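# Seat held gear on shaft, meshing with neighbours

## Task

The left gripper starts out holding a gear a little above the top of a shaft. Slide the gear onto that shaft until it sits fully at the bottom, aligned squarely with the shaft, with its teeth engaged with both neighbouring gears. Forcing or wedging it with too much force counts as failure.

## Robot and tools

Robot: two arms, left_arm and right_arm, each with six revolute joints and a two-finger gripper. Joint order, used in every command row and every per-arm list in results: waist, shoulder, elbow, wrist pitch, wrist yaw, wrist roll. Stated joint ranges (rad): waist -2.618 to 3.054, shoulder 0.000 to 3.142, elbow 0.000 to 3.142, wrist pitch -1.571 to 1.571, wrist yaw -1.571 to 1.571, wrist roll -2.094 to 2.094; the true ends may differ by up to 0.059 rad.

Frames: the scene frame has its origin at table-top height midway between the arms, +x pointing out across the table, +z up, and left_arm on the +y side (not necessarily the image left). left_arm's base sits near (+0.006, +0.304, -0.005) m and right_arm's near (-0.002, -0.271, -0.001) m. Each gripper's end_effector_position (m) and end_effector_quat_wxyz are reported in that arm's own base frame and can be off by a few cm. Fingers point along the gripper's +z and close along its y; end_effector_position is the spot between the pads, just behind the tips.

Command row: 14 numbers, each in [-1, 1], always for both arms: left waist, shoulder, elbow, wrist pitch, wrist yaw, wrist roll, left opening, then the same seven for right_arm. The six joint numbers per arm are offsets, not poses: they are added to that arm's Joint targets as they stood when the action (or move) began, not to the previous row. Scale: 1.0 equals 2.224 rad for waist, shoulder and elbow, and 8.485 rad for the three wrist joints, so small rotations need small numbers (0.01 on a wrist joint is about 0.085 rad). Repeating the same offset in a new action moves the joint further. Opening is absolute: +1 fully open (about 87 mm between pads), +0.5 about 69 mm, 0 about 43 mm, -0.5 about 18 mm, -1 closed. To keep an arm or gripper still, send 0 for its joints and repeat its current opening command (a 0 opening is a real command).

execute_actions(actions, cameras): actions is a list of actions; each action is a list of up to 15 rows, one per 1/30 s step, lasting 0.5 s in total; if fewer rows are given the last is held. An action that would push a joint more than 0.059 rad beyond its range is rejected for both arms; a malformed action, or a first action failing that check, rejects the whole call. An empty actions list returns the full state plus all camera images. cameras: list of names (cam_high, cam_left_wrist, cam_right_wrist), ["all"], or []; an unknown name invalidates the call.

move(target, speed, blend, opening_speed, blocking, cameras): target is one 14-number row or a list of up to 15 rows; every row's joint offsets count from the same current Joint targets. Joints are interpolated together, so the hand travels a curve. speed in rad/s (0.01 to 12.57, default 0.5) caps the fastest joint; one value or one per target. blend in rad rounds corners between listed targets (0 = stop at each). opening_speed (0.2 or more, per second on the -1..+1 scale) ramps the gripper. blocking=false returns after about 0.5 s while motion continues. Paths do not avoid obstacles. The result adds a "move:" line: done, off_target (resting more than 0.035 rad from target), moving, held or fault, plus limits=held if steps were withheld. Neither done nor off_target says anything about contact.

wait(seconds 0 to 10, cameras): lets time run with the last commands held. stop(cameras): brakes a running move. zoom_image(camera, region=[x0, y0, x1, y1]): enlarges part of a camera's latest image, in pixels from the top-left, at most 504 by 504; images are 896x504. read_manual(section): licence texts only. finished_scene(scene): ends the scene, irreversible; call nothing after it in that reply.

Result lines: Joint positions (rad, then gripper 0 closed to 1 open), Joint velocities (may say within noise), Joint targets (the base for your next offsets), Tool commands, grip_measured (gripper reading on the command scale, off by up to about 1 mm), joint torques (N m, include gravity, noisy, first three wrap at ±28), "joint sent to its limit", "joint command not followed" (clearance check altered targets), MOTOR HOT or OVER-TEMPERATURE FAULT. cam_high is fixed on a beam behind the arms; wrist cameras follow their hands and may lag during motion.

Gripping: to keep the gear held, command an opening somewhat below grip_measured at contact (about 0.04 less gives full force). Do not open the left gripper until the gear is seated and still.

Cautions: lower the gear slowly with small offsets; a hard press or jam on the shaft fails the job, so stop pushing as soon as it bottoms out and back the targets off past the measured positions if an arm is stuck pressing. Avoid hitting the table, the bar, plate and rail near the bases (up to about 3 cm high), or the other arm; keep camera cables clear of objects. Never let the gear fall or leave the table. Long holding or straining heats motors and can fold an arm away.

Each tool is called in YAML: its name, and indented under it one key for each argument.

## Session

execute_actions:
  actions: []

Scene clock: 0.00 s.
left_arm: end_effector_position=(+0.2826, -0.1438, +0.1208) grip_measured=-0.512 end_effector_quat_wxyz=(-0.008, +0.859, +0.512, +0.005) | right_arm: end_effector_position=(+0.3825, +0.0000, +0.3605) grip_measured=+1.000 end_effector_quat_wxyz=(+0.707, +0.000, +0.707, +0.000)
Joint positions: left_arm=[-0.61 1.758 1.505 -1.329 -0.015 1.457 0.244] | right_arm=[0 1.047 1.047 0 0 0 1]
Joint velocities: within noise
Joint torques (N m): no reading
Heat: left arm: 30 °C; right arm: 29 °C.
Joint targets: left_arm=[-0.607 1.745 1.514 -1.335 -0.020 1.457] | right_arm=[0.000 1.042 1.060 0.010 -0.001 0.000]
Tool commands: left_gripper/opening=-1.0 right_gripper/opening=+1.0

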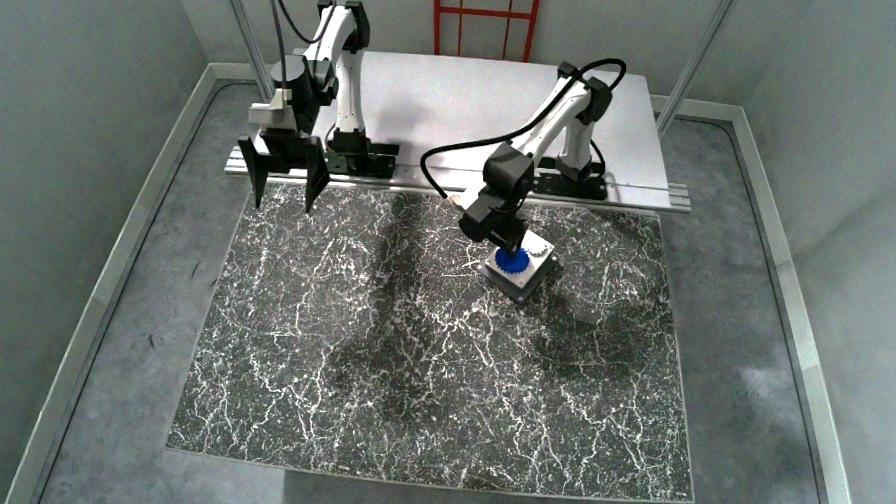

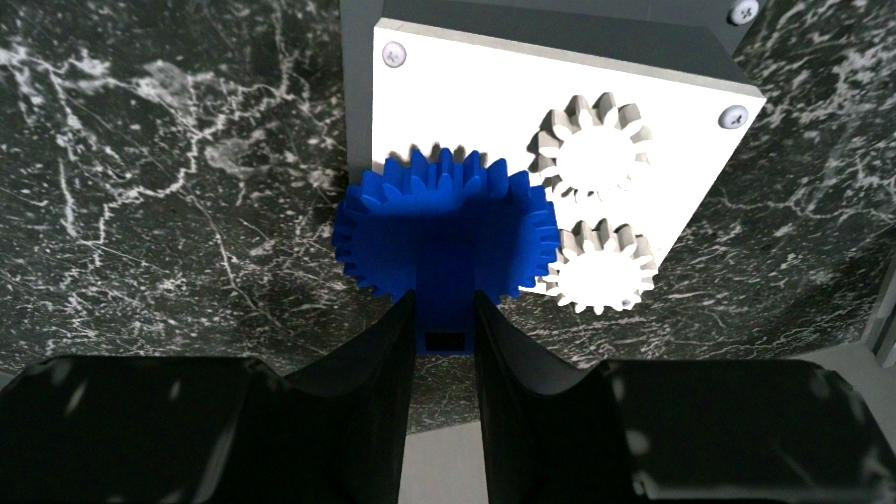

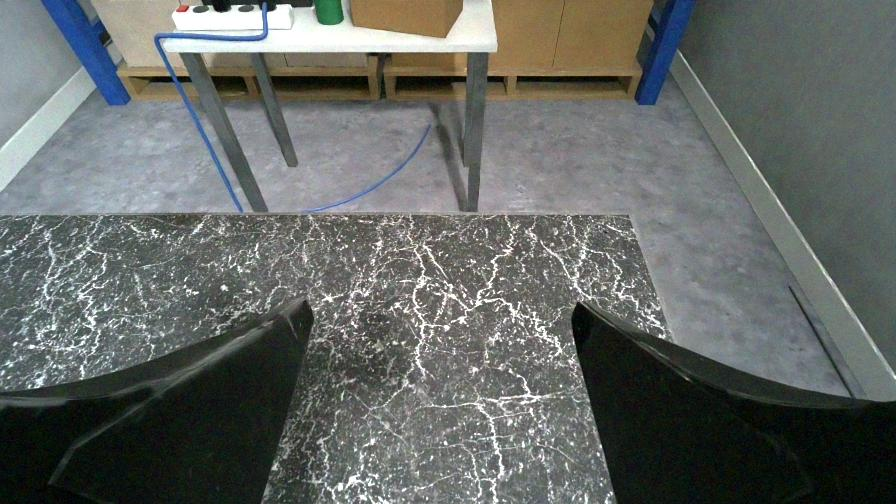

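zoom_image:
  camera: "cam_left_wrist"
  region: [310, 60, 690, 360]

zoom_image:
  camera: "cam_high"
  region: [460, 210, 580, 310]

Scaled by 1.326 from the camera's 896x504 image, which has a finer 1280x720 frame.

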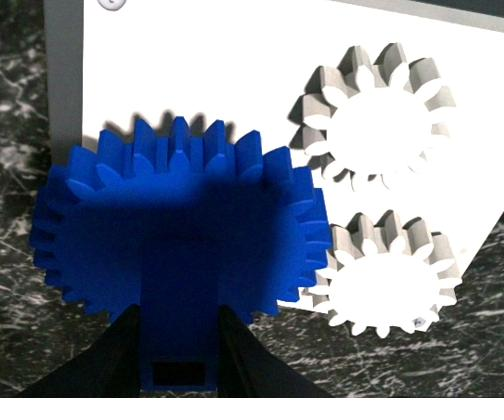

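Scaled by 4.200 from the camera's 896x504 image, which has a finer 1280x720 frame.

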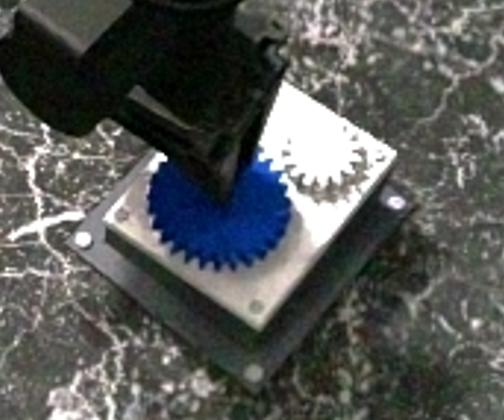

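move:
  target: [0,0,0,0,0,0,-1,0.274,0.0457,-0.365,0.1044,0,0.148,1]
  speed: 0.8
  cameras: ["all"]

Scene clock: 73.50 s.
left_arm: end_effector_position=(+0.2826, -0.1439, +0.1208) grip_measured=-0.512 end_effector_quat_wxyz=(-0.008, +0.859, +0.512, +0.004) | right_arm: end_effector_position=(+0.2732, +0.2373, +0.1806) grip_measured=+1.000 end_effector_quat_wxyz=(+0.416, +0.228, +0.681, +0.558)
Joint positions: left_arm=[-0.61 1.758 1.505 -1.329 -0.014 1.457 0.244] | right_arm=[0.605 1.137 0.253 0.852 -0.001 1.253 1]
Joint torques (N m): left_arm=[0.1 -7.36 5.79 0.3 0.11 -0.04] | right_arm=[0.16 -1.8 5.65 2.64 -0.05 0.04]
Heat: left arm: 36 °C; right arm: 36 °C.
Joint targets: left_arm=[-0.607 1.745 1.514 -1.335 -0.020 1.457] | right_arm=[0.610 1.144 0.248 0.896 0.000 1.256]
move: off_target (right_arm); right_arm: the wrist pitch is farthest, 0.044 rad from its target
camera_calibration:
cam_left_wrist: T_world_to_cam=[[-0.877569, 0.479431, 0.00420219, 0.315021], [0.297029, 0.536771, 0.789715, -0.0828929], [0.376359, 0.694278, -0.613459, 0.20911], [0, 0, 0, 1]] pos_world=[0.222374, -0.251717, 0.192418]
cam_right_wrist: T_world_to_cam=[[0.160672, -0.27682, -0.947394, 0.190965], [-0.980168, 0.0680557, -0.186116, 0.305464], [0.115996, 0.958509, -0.260396, -0.0670905], [0, 0, 0, 1]] pos_world=[0.276506, 0.0963812, 0.220301]

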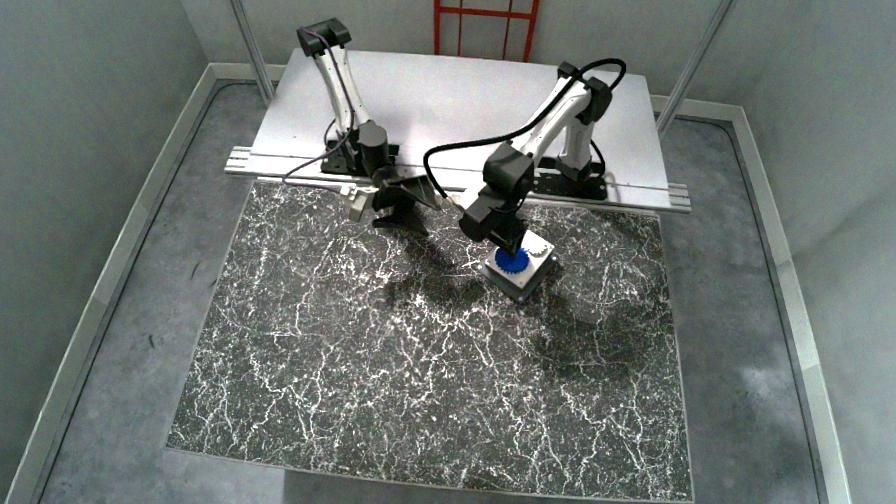

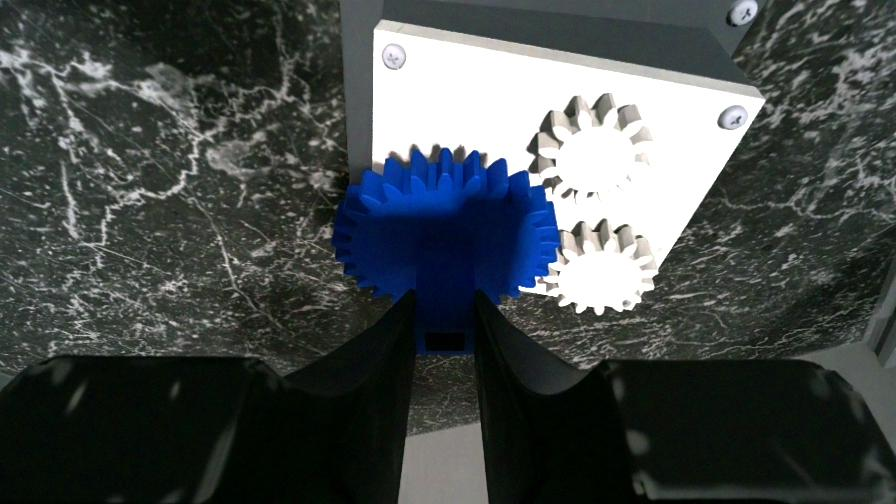

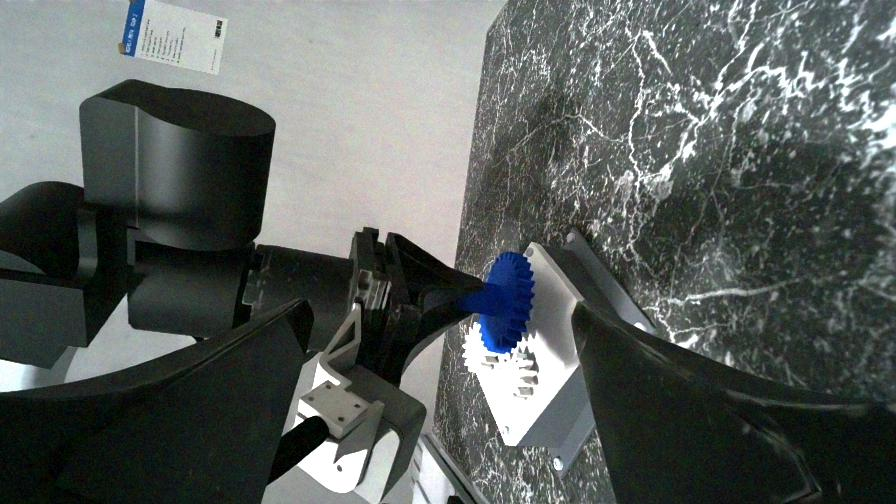

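zoom_image:
  camera: "cam_right_wrist"
  region: [420, 220, 670, 470]

Scaled by 2.016 from the camera's 896x504 image, which has a finer 1280x720 frame.

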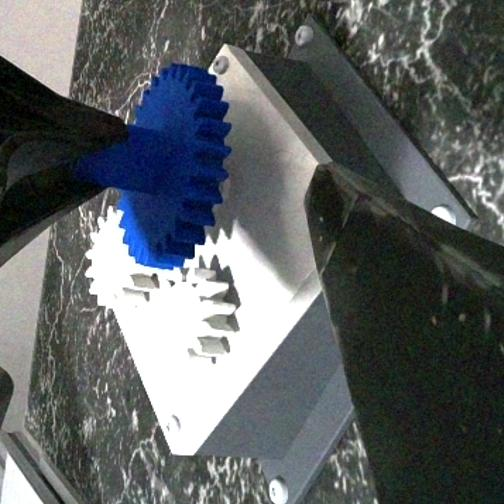

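move:
  target: [-0.00017,0.00045,-0.00877,0.00242,0,0,-1,0,0,0,0,0,0,1]
  speed: 0.05
  cameras: ["cam_left_wrist","cam_right_wrist"]

zoom_image:
  camera: "cam_right_wrist"
  region: [420, 220, 620, 420]

Scene clock: 100.60 s.
left_arm: end_effector_position=(+0.2827, -0.1440, +0.1208) grip_measured=-0.512 end_effector_quat_wxyz=(-0.007, +0.859, +0.512, +0.004) | right_arm: end_effector_position=(+0.2732, +0.2373, +0.1809) grip_measured=+1.000 end_effector_quat_wxyz=(+0.416, +0.229, +0.681, +0.558)
Joint positions: left_arm=[-0.61 1.758 1.505 -1.328 -0.014 1.457 0.244] | right_arm=[0.605 1.137 0.253 0.853 -0.001 1.254 1]
Joint torques (N m): left_arm=[0.08 -7.3 4.18 0.5 0.15 -0.03] | right_arm=[0.16 -1.78 5.65 2.62 -0.05 0.05]
Heat: left arm: 37 °C; right arm: 39 °C.
Joint targets: left_arm=[-0.608 1.746 1.494 -1.314 -0.020 1.457] | right_arm=[0.610 1.144 0.248 0.895 0.000 1.256]
move: off_target (right_arm); right_arm: the wrist pitch is farthest, 0.043 rad from its target
camera_calibration:
cam_left_wrist: T_world_to_cam=[[-0.877578, 0.479421, 0.00346819, 0.315301], [0.296509, 0.537045, 0.789725, -0.0826858], [0.376748, 0.694074, -0.613451, 0.209002], [0, 0, 0, 1]] pos_world=[0.222477, -0.251818, 0.192418]
cam_right_wrist: T_world_to_cam=[[0.160831, -0.275877, -0.947642, 0.190979], [-0.980129, 0.0683027, -0.186229, 0.305473], [0.116103, 0.958763, -0.25941, -0.0673357], [0, 0, 0, 1]] pos_world=[0.276506, 0.0963811, 0.2204]
Images, in order (width x height): cam_left_wrist 896x504, cam_right_wrist 896x504.

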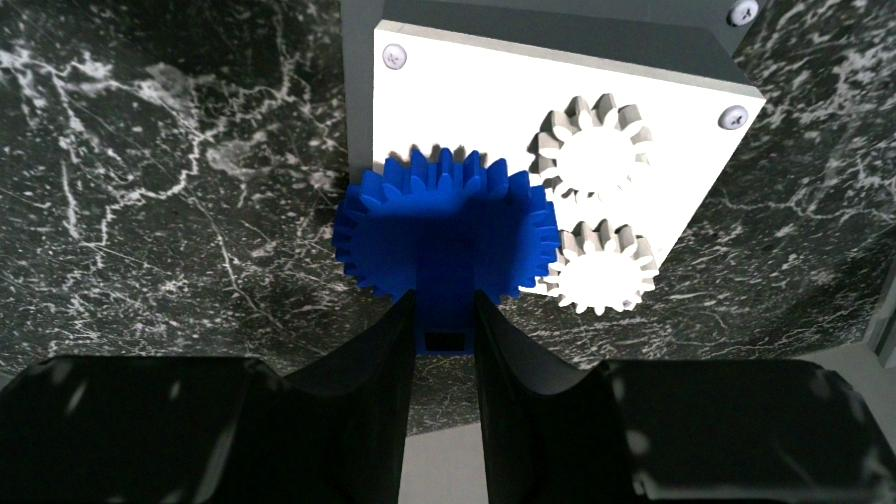

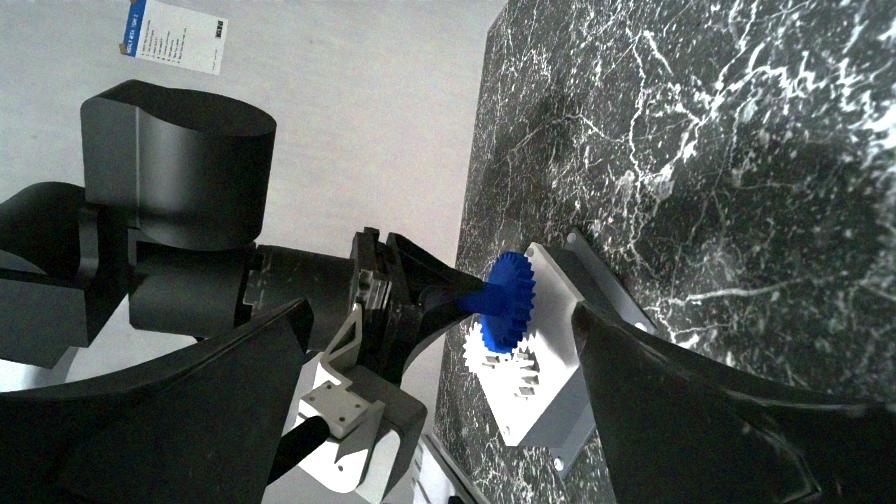

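Scaled by 2.520 from the camera's 896x504 image, which has a finer 1280x720 frame.

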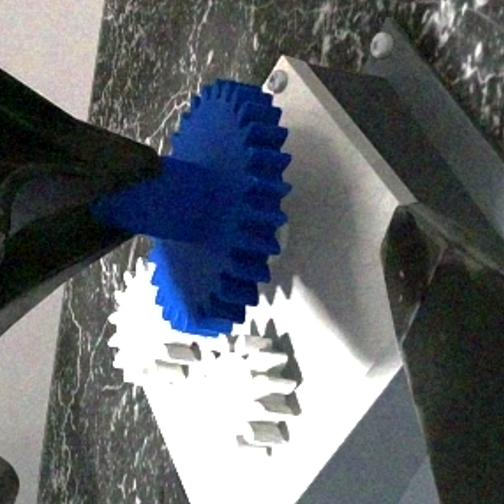

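move:
  target: [0.001,-0.0027,0.0526,-0.0145,0,0,-1,0,0,0,0,0,0,1]
  speed: 0.15
  cameras: ["cam_left_wrist","cam_right_wrist"]

zoom_image:
  camera: "cam_right_wrist"
  region: [420, 220, 620, 420]

Scene clock: 108.03 s.
left_arm: end_effector_position=(+0.2815, -0.1432, +0.1420) grip_measured=-0.512 end_effector_quat_wxyz=(-0.009, +0.859, +0.512, +0.004) | right_arm: end_effector_position=(+0.2735, +0.2375, +0.1851) grip_measured=+1.000 end_effector_quat_wxyz=(+0.419, +0.228, +0.675, +0.563)
Joint positions: left_arm=[-0.61 1.758 1.589 -1.415 -0.014 1.457 0.244] | right_arm=[0.605 1.137 0.253 0.869 -0.001 1.258 1]
Joint torques (N m): left_arm=[0.2 -7.66 6.87 0.14 0.11 -0.03] | right_arm=[0.16 -1.8 5.65 2.42 -0.05 0.01]
Heat: left arm: 37 °C; right arm: 39 °C.
Joint targets: left_arm=[-0.606 1.740 1.611 -1.437 -0.020 1.457] | right_arm=[0.610 1.144 0.248 0.895 0.000 1.255]
move: done
camera_calibration:
cam_left_wrist: T_world_to_cam=[[-0.877549, 0.479439, 0.00682872, 0.313282], [0.298714, 0.535504, 0.789941, -0.100353], [0.375072, 0.695251, -0.613145, 0.222439], [0, 0, 0, 1]] pos_world=[0.221466, -0.251111, 0.213521]
cam_right_wrist: T_world_to_cam=[[0.171687, -0.264331, -0.949027, 0.189573], [-0.977934, 0.0706629, -0.196599, 0.307255], [0.119028, 0.96184, -0.246367, -0.0703655], [0, 0, 0, 1]] pos_world=[0.276304, 0.0960788, 0.22298]
Images, in order (width x height): cam_left_wrist 896x504, cam_right_wrist 896x504.

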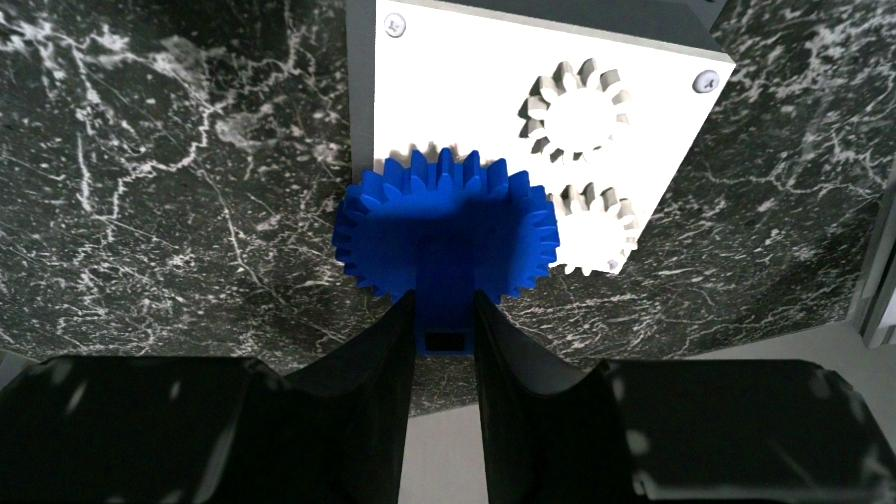

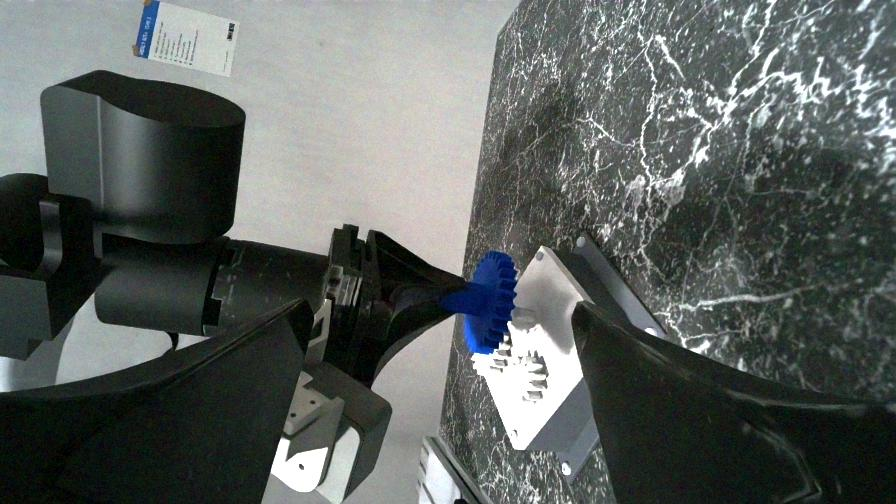

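Scaled by 2.520 from the camera's 896x504 image, which has a finer 1280x720 frame.

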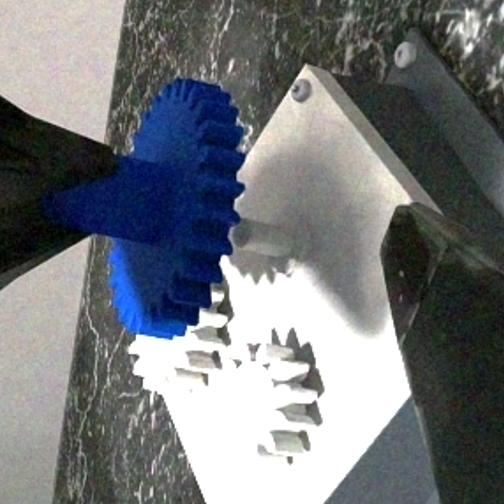

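move:
  target: [0.0007,-0.0019,0.0351,-0.0097,0,0,-1,0,0,0,0,0,0,1]
  speed: 0.2
  cameras: ["cam_left_wrist","cam_right_wrist"]

zoom_image:
  camera: "cam_right_wrist"
  region: [420, 220, 620, 420]

Scene clock: 117.80 s.
left_arm: end_effector_position=(+0.2790, -0.1414, +0.1616) grip_measured=-0.512 end_effector_quat_wxyz=(-0.011, +0.859, +0.512, +0.003) | right_arm: end_effector_position=(+0.2735, +0.2375, +0.1852) grip_measured=+1.000 end_effector_quat_wxyz=(+0.419, +0.228, +0.675, +0.564)
Joint positions: left_arm=[-0.61 1.758 1.667 -1.497 -0.014 1.457 0.244] | right_arm=[0.605 1.137 0.253 0.87 -0.001 1.258 1]
Joint torques (N m): left_arm=[0.18 -8.05 6.63 0.16 0.13 -0.03] | right_arm=[0.16 -1.8 5.65 2.42 -0.05 0.01]
Heat: left arm: 37 °C; right arm: 40 °C.
Joint targets: left_arm=[-0.604 1.736 1.689 -1.519 -0.020 1.457] | right_arm=[0.610 1.144 0.248 0.896 0.000 1.255]
move: done
camera_calibration:
cam_left_wrist: T_world_to_cam=[[-0.877516, 0.47943, 0.0106641, 0.309444], [0.301253, 0.533818, 0.790117, -0.117027], [0.373113, 0.696553, -0.612863, 0.234895], [0, 0, 0, 1]] pos_world=[0.219154, -0.249503, 0.233124]
cam_right_wrist: T_world_to_cam=[[0.171999, -0.264096, -0.949036, 0.189465], [-0.977866, 0.0707389, -0.196909, 0.307298], [0.119137, 0.961899, -0.246083, -0.0704645], [0, 0, 0, 1]] pos_world=[0.276304, 0.0960788, 0.222979]
Images, in order (width x height): cam_left_wrist 896x504, cam_right_wrist 896x504.

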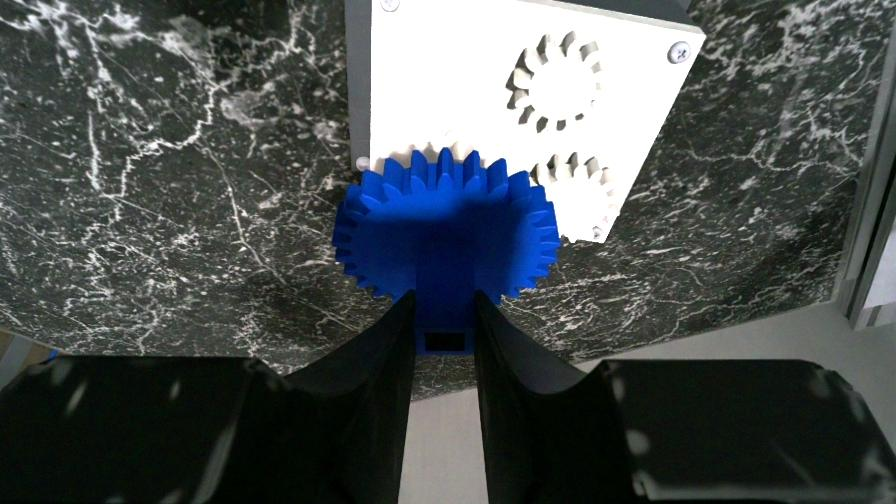

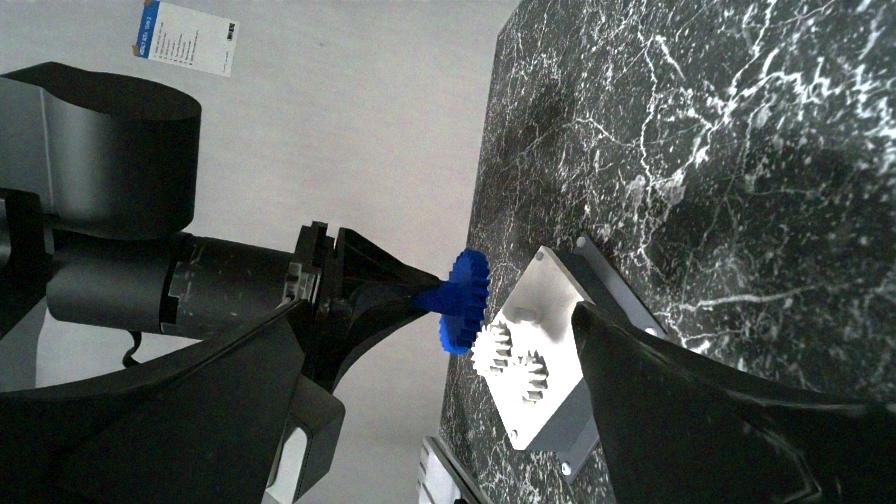

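Scaled by 2.520 from the camera's 896x504 image, which has a finer 1280x720 frame.

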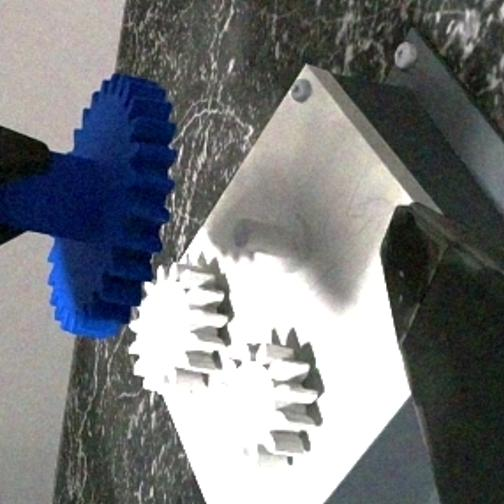

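zoom_image:
  camera: "cam_right_wrist"
  region: [430, 240, 550, 360]

zoom_image:
  camera: "cam_left_wrist"
  region: [330, 0, 690, 280]

Scaled by 4.200 from the camera's 896x504 image, which has a finer 1280x720 frame.

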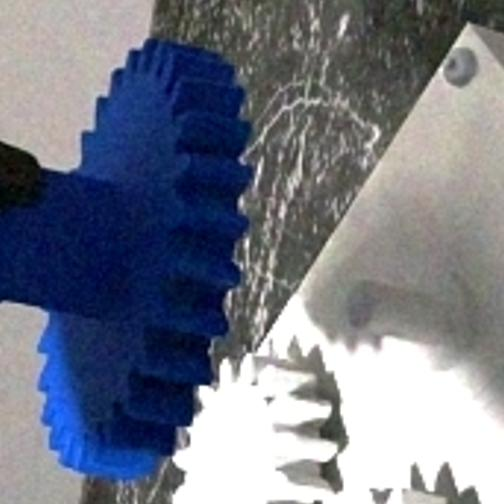

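Scaled by 1.400 from the camera's 896x504 image, which has a finer 1280x720 frame.

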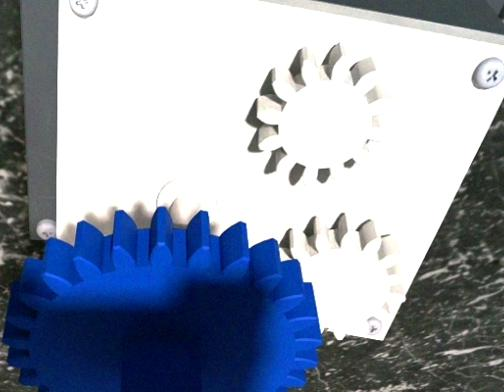

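move:
  target: [0,0,0,0,0,0,-1,0.0553,0.129,0,-0.0073,0,0.0654,1]
  speed: 0.5
  cameras: ["cam_right_wrist"]

zoom_image:
  camera: "cam_right_wrist"
  region: [380, 120, 630, 370]

Scene clock: 221.43 s.
left_arm: end_effector_position=(+0.2789, -0.1413, +0.1616) grip_measured=-0.512 end_effector_quat_wxyz=(-0.011, +0.859, +0.512, +0.003) | right_arm: end_effector_position=(+0.2498, +0.2770, +0.1003) grip_measured=+1.000 end_effector_quat_wxyz=(+0.171, +0.420, +0.698, +0.554)
Joint positions: left_arm=[-0.61 1.758 1.667 -1.498 -0.014 1.457 0.244] | right_arm=[0.727 1.421 0.253 0.834 -0.002 1.811 1]
Joint torques (N m): left_arm=[0.47 -7.94 6.65 0.14 0.12 -0.03] | right_arm=[0.2 -2.67 4.55 2.1 -0.03 0.05]
Heat: left arm: 40 °C; right arm: 44 °C.
Joint targets: left_arm=[-0.604 1.736 1.689 -1.519 -0.020 1.457] | right_arm=[0.733 1.431 0.248 0.834 0.000 1.810]
move: done
camera_calibration:
cam_right_wrist: T_world_to_cam=[[-0.388823, -0.0365881, -0.920586, 0.197735], [-0.921268, 0.0251936, 0.38811, 0.20446], [0.00899264, 0.999013, -0.0435034, -0.129528], [0, 0, 0, 1]] pos_world=[0.266412, 0.131484, 0.0970438]
Images, in order (width x height): cam_right_wrist 896x504.

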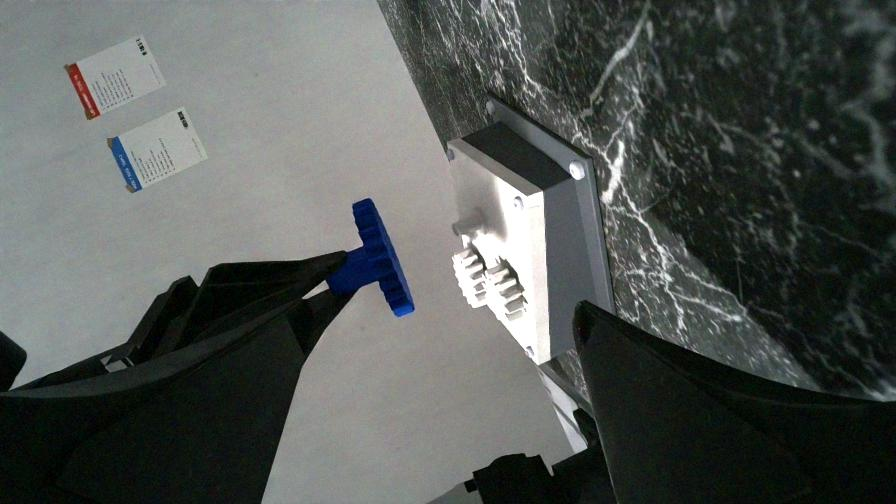

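Scaled by 2.016 from the camera's 896x504 image, which has a finer 1280x720 frame.

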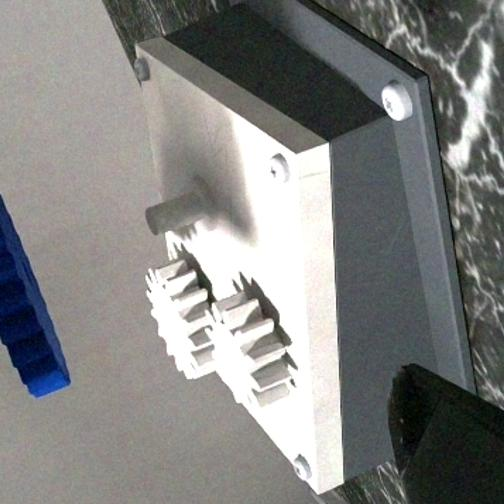

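move:
  target: [-0.0011,-0.0027,-0.0623,0.0156,0,0,-1,0,0,0,0,0,0,1]
  speed: 0.15
  cameras: ["cam_left_wrist","cam_right_wrist"]

zoom_image:
  camera: "cam_right_wrist"
  region: [380, 120, 580, 320]

Scene clock: 242.33 s.
left_arm: end_effector_position=(+0.2788, -0.1412, +0.1338) grip_measured=-0.512 end_effector_quat_wxyz=(-0.016, +0.859, +0.512, +0.001) | right_arm: end_effector_position=(+0.2498, +0.2770, +0.1004) grip_measured=+1.000 end_effector_quat_wxyz=(+0.171, +0.420, +0.698, +0.554)
Joint positions: left_arm=[-0.61 1.758 1.556 -1.397 -0.014 1.457 0.244] | right_arm=[0.727 1.421 0.253 0.834 -0.002 1.812 1]
Joint torques (N m): left_arm=[0.14 -8.49 4.63 0.44 0.12 -0.01] | right_arm=[0.21 -2.67 4.53 2.09 -0.03 0.03]
Heat: left arm: 40 °C; right arm: 41 °C.
Joint targets: left_arm=[-0.606 1.730 1.551 -1.387 -0.020 1.457] | right_arm=[0.733 1.431 0.248 0.834 0.000 1.810]
move: done
camera_calibration:
cam_left_wrist: T_world_to_cam=[[-0.87736, 0.479327, 0.02202, 0.30794], [0.30865, 0.528626, 0.790753, -0.097903], [0.367389, 0.700572, -0.611739, 0.21986], [0, 0, 0, 1]] pos_world=[0.219618, -0.249877, 0.205133]
cam_right_wrist: T_world_to_cam=[[-0.389024, -0.0362663, -0.920514, 0.197647], [-0.921183, 0.0251771, 0.388315, 0.204459], [0.00909307, 0.999025, -0.0432024, -0.12959], [0, 0, 0, 1]] pos_world=[0.266412, 0.131484, 0.0969436]
Images, in order (width x height): cam_left_wrist 896x504, cam_right_wrist 896x504.

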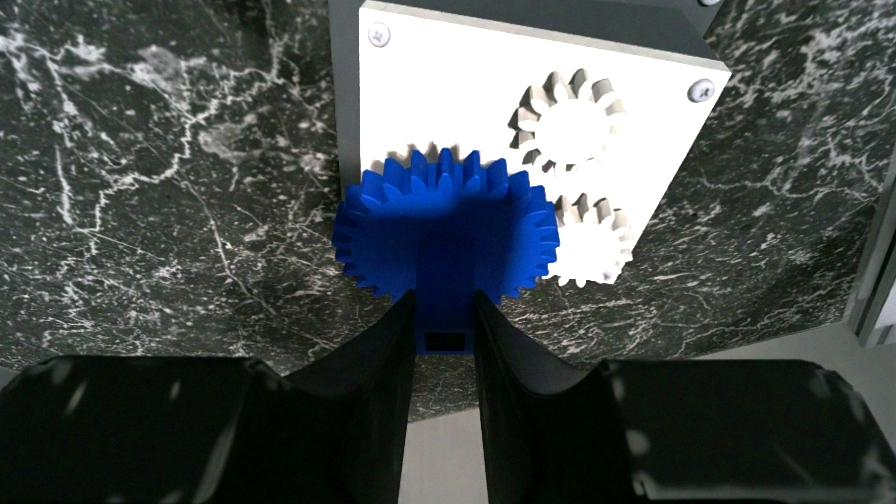

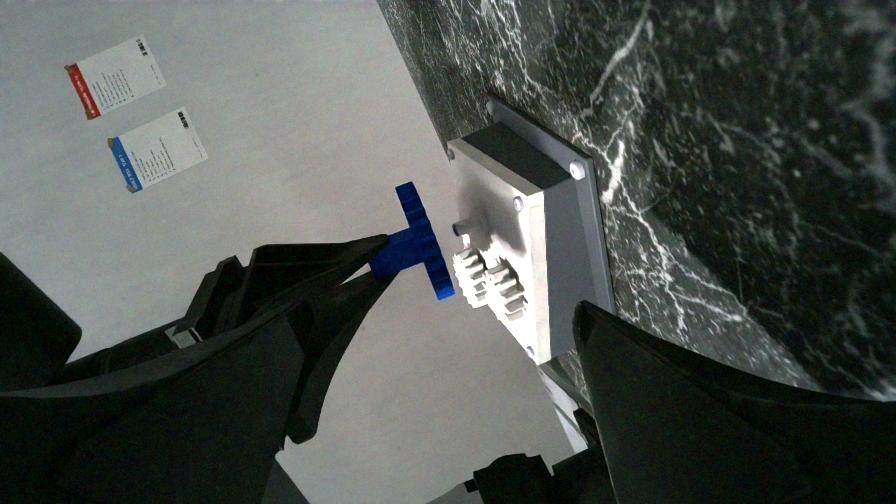

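Scaled by 2.520 from the camera's 896x504 image, which has a finer 1280x720 frame.

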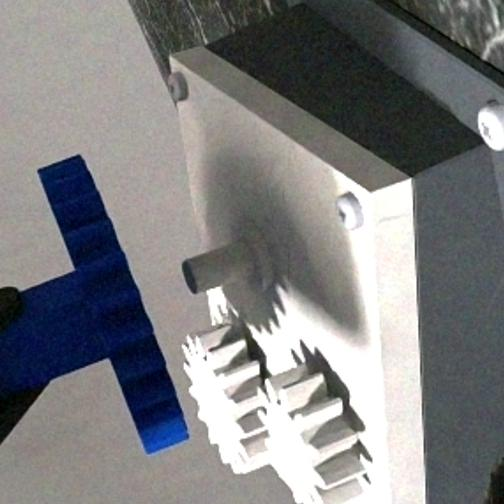

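move:
  target: [0,0,0,0,0,0,-1,-0.1767,0.4153,0.4541,0.03096,-0.145,-0.0282,1]
  speed: 0.6
  cameras: ["cam_right_wrist"]

zoom_image:
  camera: "cam_right_wrist"
  region: [350, 120, 600, 370]

Scene clock: 295.50 s.
left_arm: end_effector_position=(+0.2789, -0.1413, +0.1338) grip_measured=-0.512 end_effector_quat_wxyz=(-0.016, +0.859, +0.512, +0.001) | right_arm: end_effector_position=(+0.3759, +0.3220, +0.1081) grip_measured=+1.000 end_effector_quat_wxyz=(-0.014, +0.023, +0.712, +0.702)
Joint positions: left_arm=[-0.61 1.758 1.556 -1.397 -0.014 1.457 0.244] | right_arm=[0.338 2.338 1.231 1.067 -1.221 1.585 1]
Joint torques (N m): left_arm=[0.17 -8.53 4.67 0.43 0.13 -0.02] | right_arm=[-0.1 -8.42 7.34 2.06 -0.15 -0.11]
Heat: left arm: 42 °C; right arm: 39 °C.
Joint targets: left_arm=[-0.606 1.730 1.551 -1.387 -0.020 1.457] | right_arm=[0.340 2.354 1.258 1.096 -1.231 1.571]
move: done
camera_calibration:
cam_right_wrist: T_world_to_cam=[[-0.0448657, -0.00859921, -0.998956, 0.125734], [-0.657528, -0.752569, 0.0360096, 0.505817], [-0.752093, 0.658457, 0.0281104, 0.212697], [0, 0, 0, 1]] pos_world=[0.498197, 0.241692, 0.101409]
Images, in order (width x height): cam_right_wrist 896x504.

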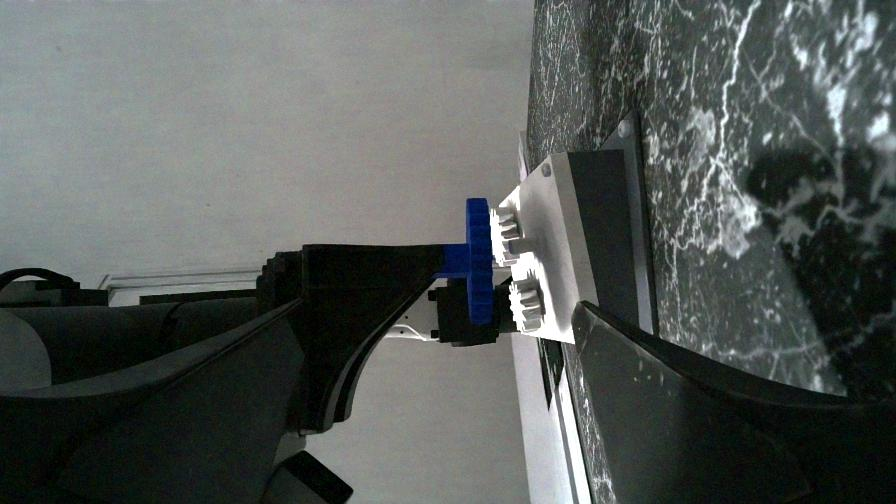

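Scaled by 2.016 from the camera's 896x504 image, which has a finer 1280x720 frame.

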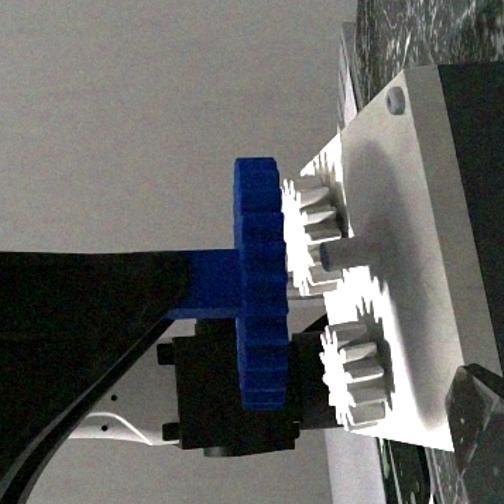

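zoom_image:
  camera: "cam_right_wrist"
  region: [455, 190, 575, 330]

Scaled by 3.600 from the camera's 896x504 image, which has a finer 1280x720 frame.

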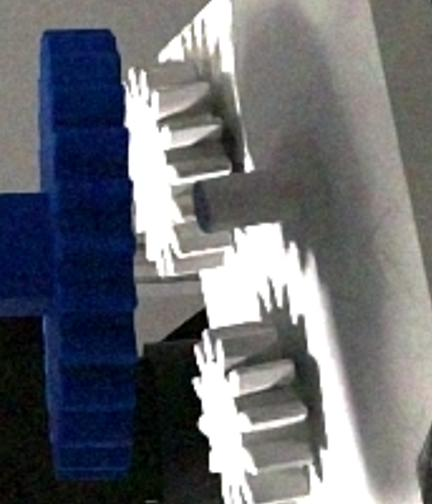

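move:
  target: [-0.0315,0.0592,0.0500,-0.01124,-0.01573,-0.0092,-1,0,0,0,0,0,0,1]
  speed: 0.15
  cameras: ["cam_left_wrist","cam_right_wrist"]

zoom_image:
  camera: "cam_right_wrist"
  region: [435, 180, 575, 330]

Scene clock: 380.63 s.
left_arm: end_effector_position=(+0.2856, -0.1449, +0.1349) grip_measured=-0.512 end_effector_quat_wxyz=(-0.069, +0.858, +0.508, +0.047) | right_arm: end_effector_position=(+0.3758, +0.3220, +0.1081) grip_measured=+1.000 end_effector_quat_wxyz=(-0.014, +0.022, +0.712, +0.702)
Joint positions: left_arm=[-0.672 1.848 1.639 -1.459 -0.136 1.394 0.244] | right_arm=[0.338 2.338 1.231 1.067 -1.222 1.585 1]
Joint torques (N m): left_arm=[-0.5 -5.82 6.82 0.01 -0.1 -0.2] | right_arm=[-0.1 -8.42 7.34 2.06 -0.17 -0.11]
Heat: left arm: 43 °C; right arm: 41 °C.
Joint targets: left_arm=[-0.676 1.861 1.662 -1.482 -0.153 1.380] | right_arm=[0.340 2.354 1.258 1.096 -1.231 1.571]
move: done
camera_calibration:
cam_left_wrist: T_world_to_cam=[[-0.875278, 0.478978, 0.0668524, 0.308905], [0.291496, 0.412196, 0.863206, -0.12065], [0.3859, 0.775032, -0.500406, 0.211001], [0, 0, 0, 1]] pos_world=[0.224121, -0.26176, 0.189081]
cam_right_wrist: T_world_to_cam=[[-0.0447959, -0.0085365, -0.99896, 0.125679], [-0.65732, -0.752756, 0.0359085, 0.505703], [-0.752279, 0.658245, 0.0281092, 0.212766], [0, 0, 0, 1]] pos_world=[0.498098, 0.241692, 0.101409]
Images, in order (width x height): cam_left_wrist 896x504, cam_right_wrist 896x504.

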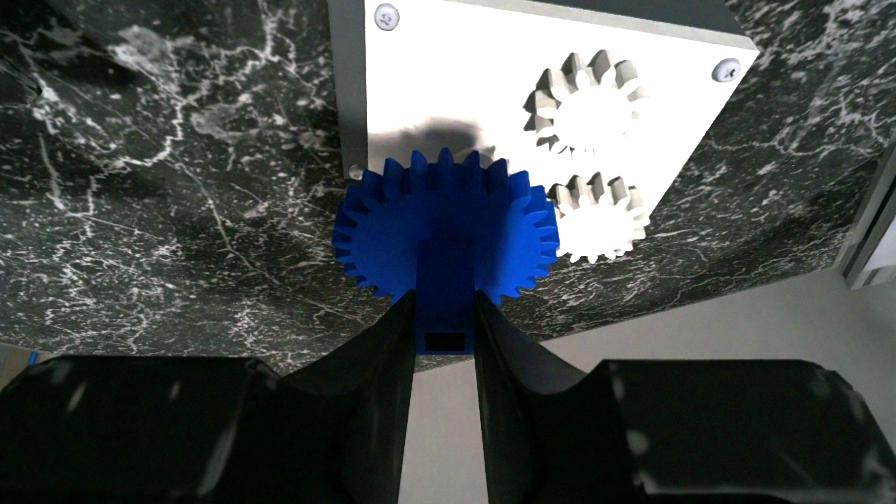

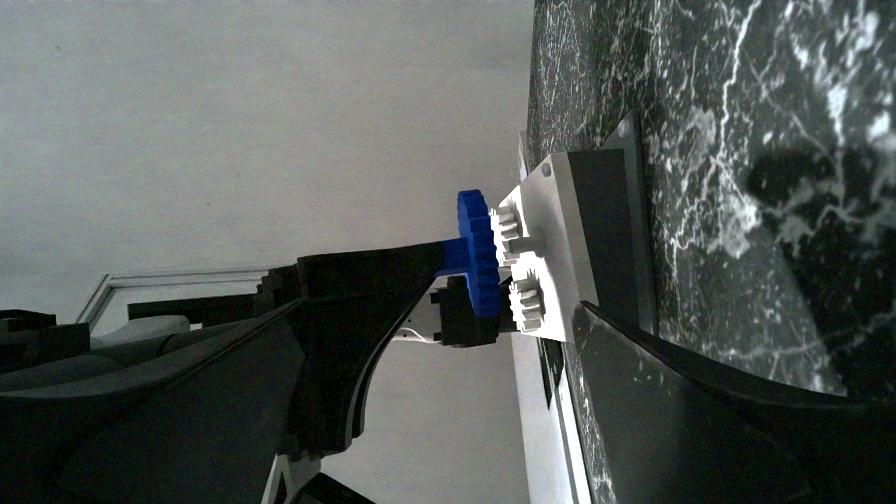

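Scaled by 3.360 from the camera's 896x504 image, which has a finer 1280x720 frame.

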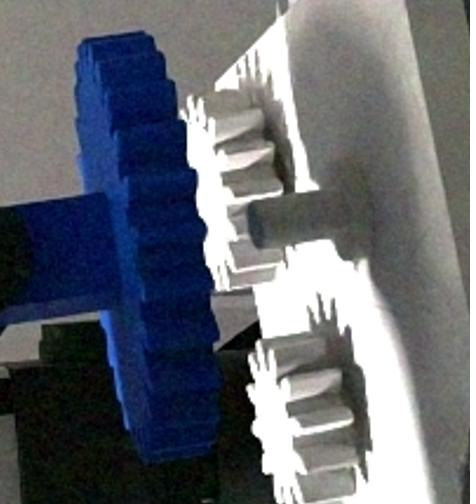

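move:
  target: [0,0,0,0,0,0,-1,0.1767,-0.4153,-0.4541,-0.03096,0.145,0.0282,1]
  speed: 0.8
  cameras: ["cam_right_wrist"]

zoom_image:
  camera: "cam_right_wrist"
  region: [380, 150, 540, 310]

Scene clock: 393.40 s.
left_arm: end_effector_position=(+0.2805, -0.1461, +0.1363) grip_measured=-0.512 end_effector_quat_wxyz=(-0.077, +0.861, +0.501, +0.044) | right_arm: end_effector_position=(+0.2471, +0.2784, +0.0894) grip_measured=+1.000 end_effector_quat_wxyz=(+0.161, +0.421, +0.708, +0.543)
Joint positions: left_arm=[-0.685 1.848 1.643 -1.479 -0.136 1.393 0.244] | right_arm=[0.727 1.454 0.254 0.835 -0.019 1.812 1]
Joint torques (N m): left_arm=[0.72 -5.79 6.5 0.13 -0.12 -0.16] | right_arm=[0.25 -5.38 4.29 2.07 0.11 0.04]
Heat: left arm: 41 °C; right arm: 41 °C.
Joint targets: left_arm=[-0.676 1.861 1.662 -1.482 -0.153 1.380] | right_arm=[0.733 1.431 0.248 0.834 -0.001 1.811]
move: done
camera_calibration:
cam_right_wrist: T_world_to_cam=[[-0.413865, -0.0580957, -0.908483, 0.197727], [-0.9103, 0.0172298, 0.413591, 0.203403], [-0.00837489, 0.998162, -0.0600153, -0.125429], [0, 0, 0, 1]] pos_world=[0.265939, 0.133181, 0.087978]
Images, in order (width x height): cam_right_wrist 896x504.

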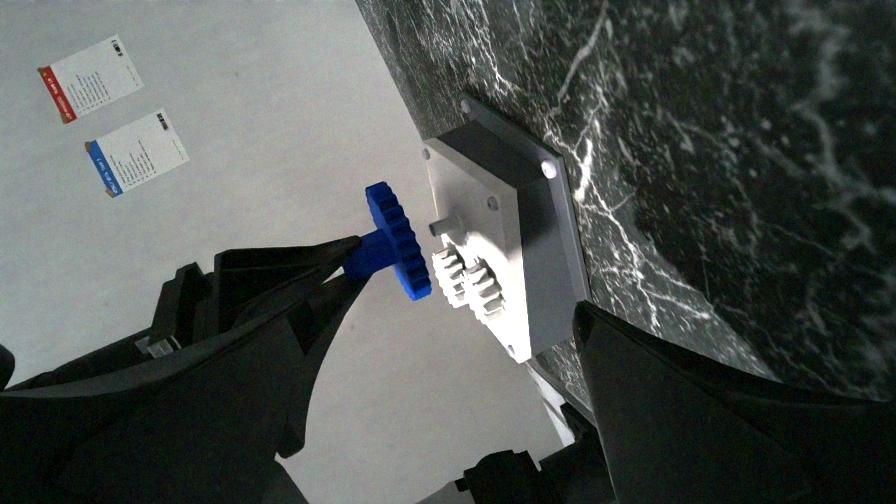

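Scaled by 3.150 from the camera's 896x504 image, which has a finer 1280x720 frame.

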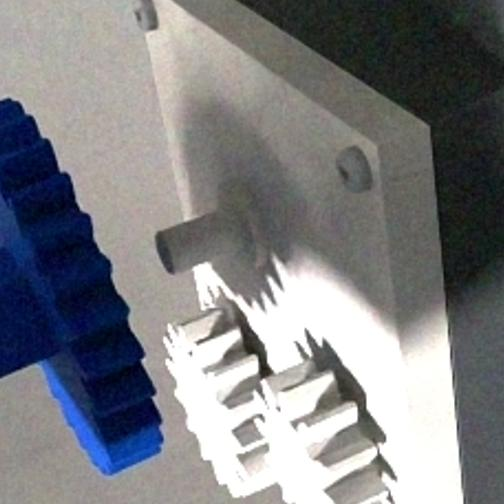

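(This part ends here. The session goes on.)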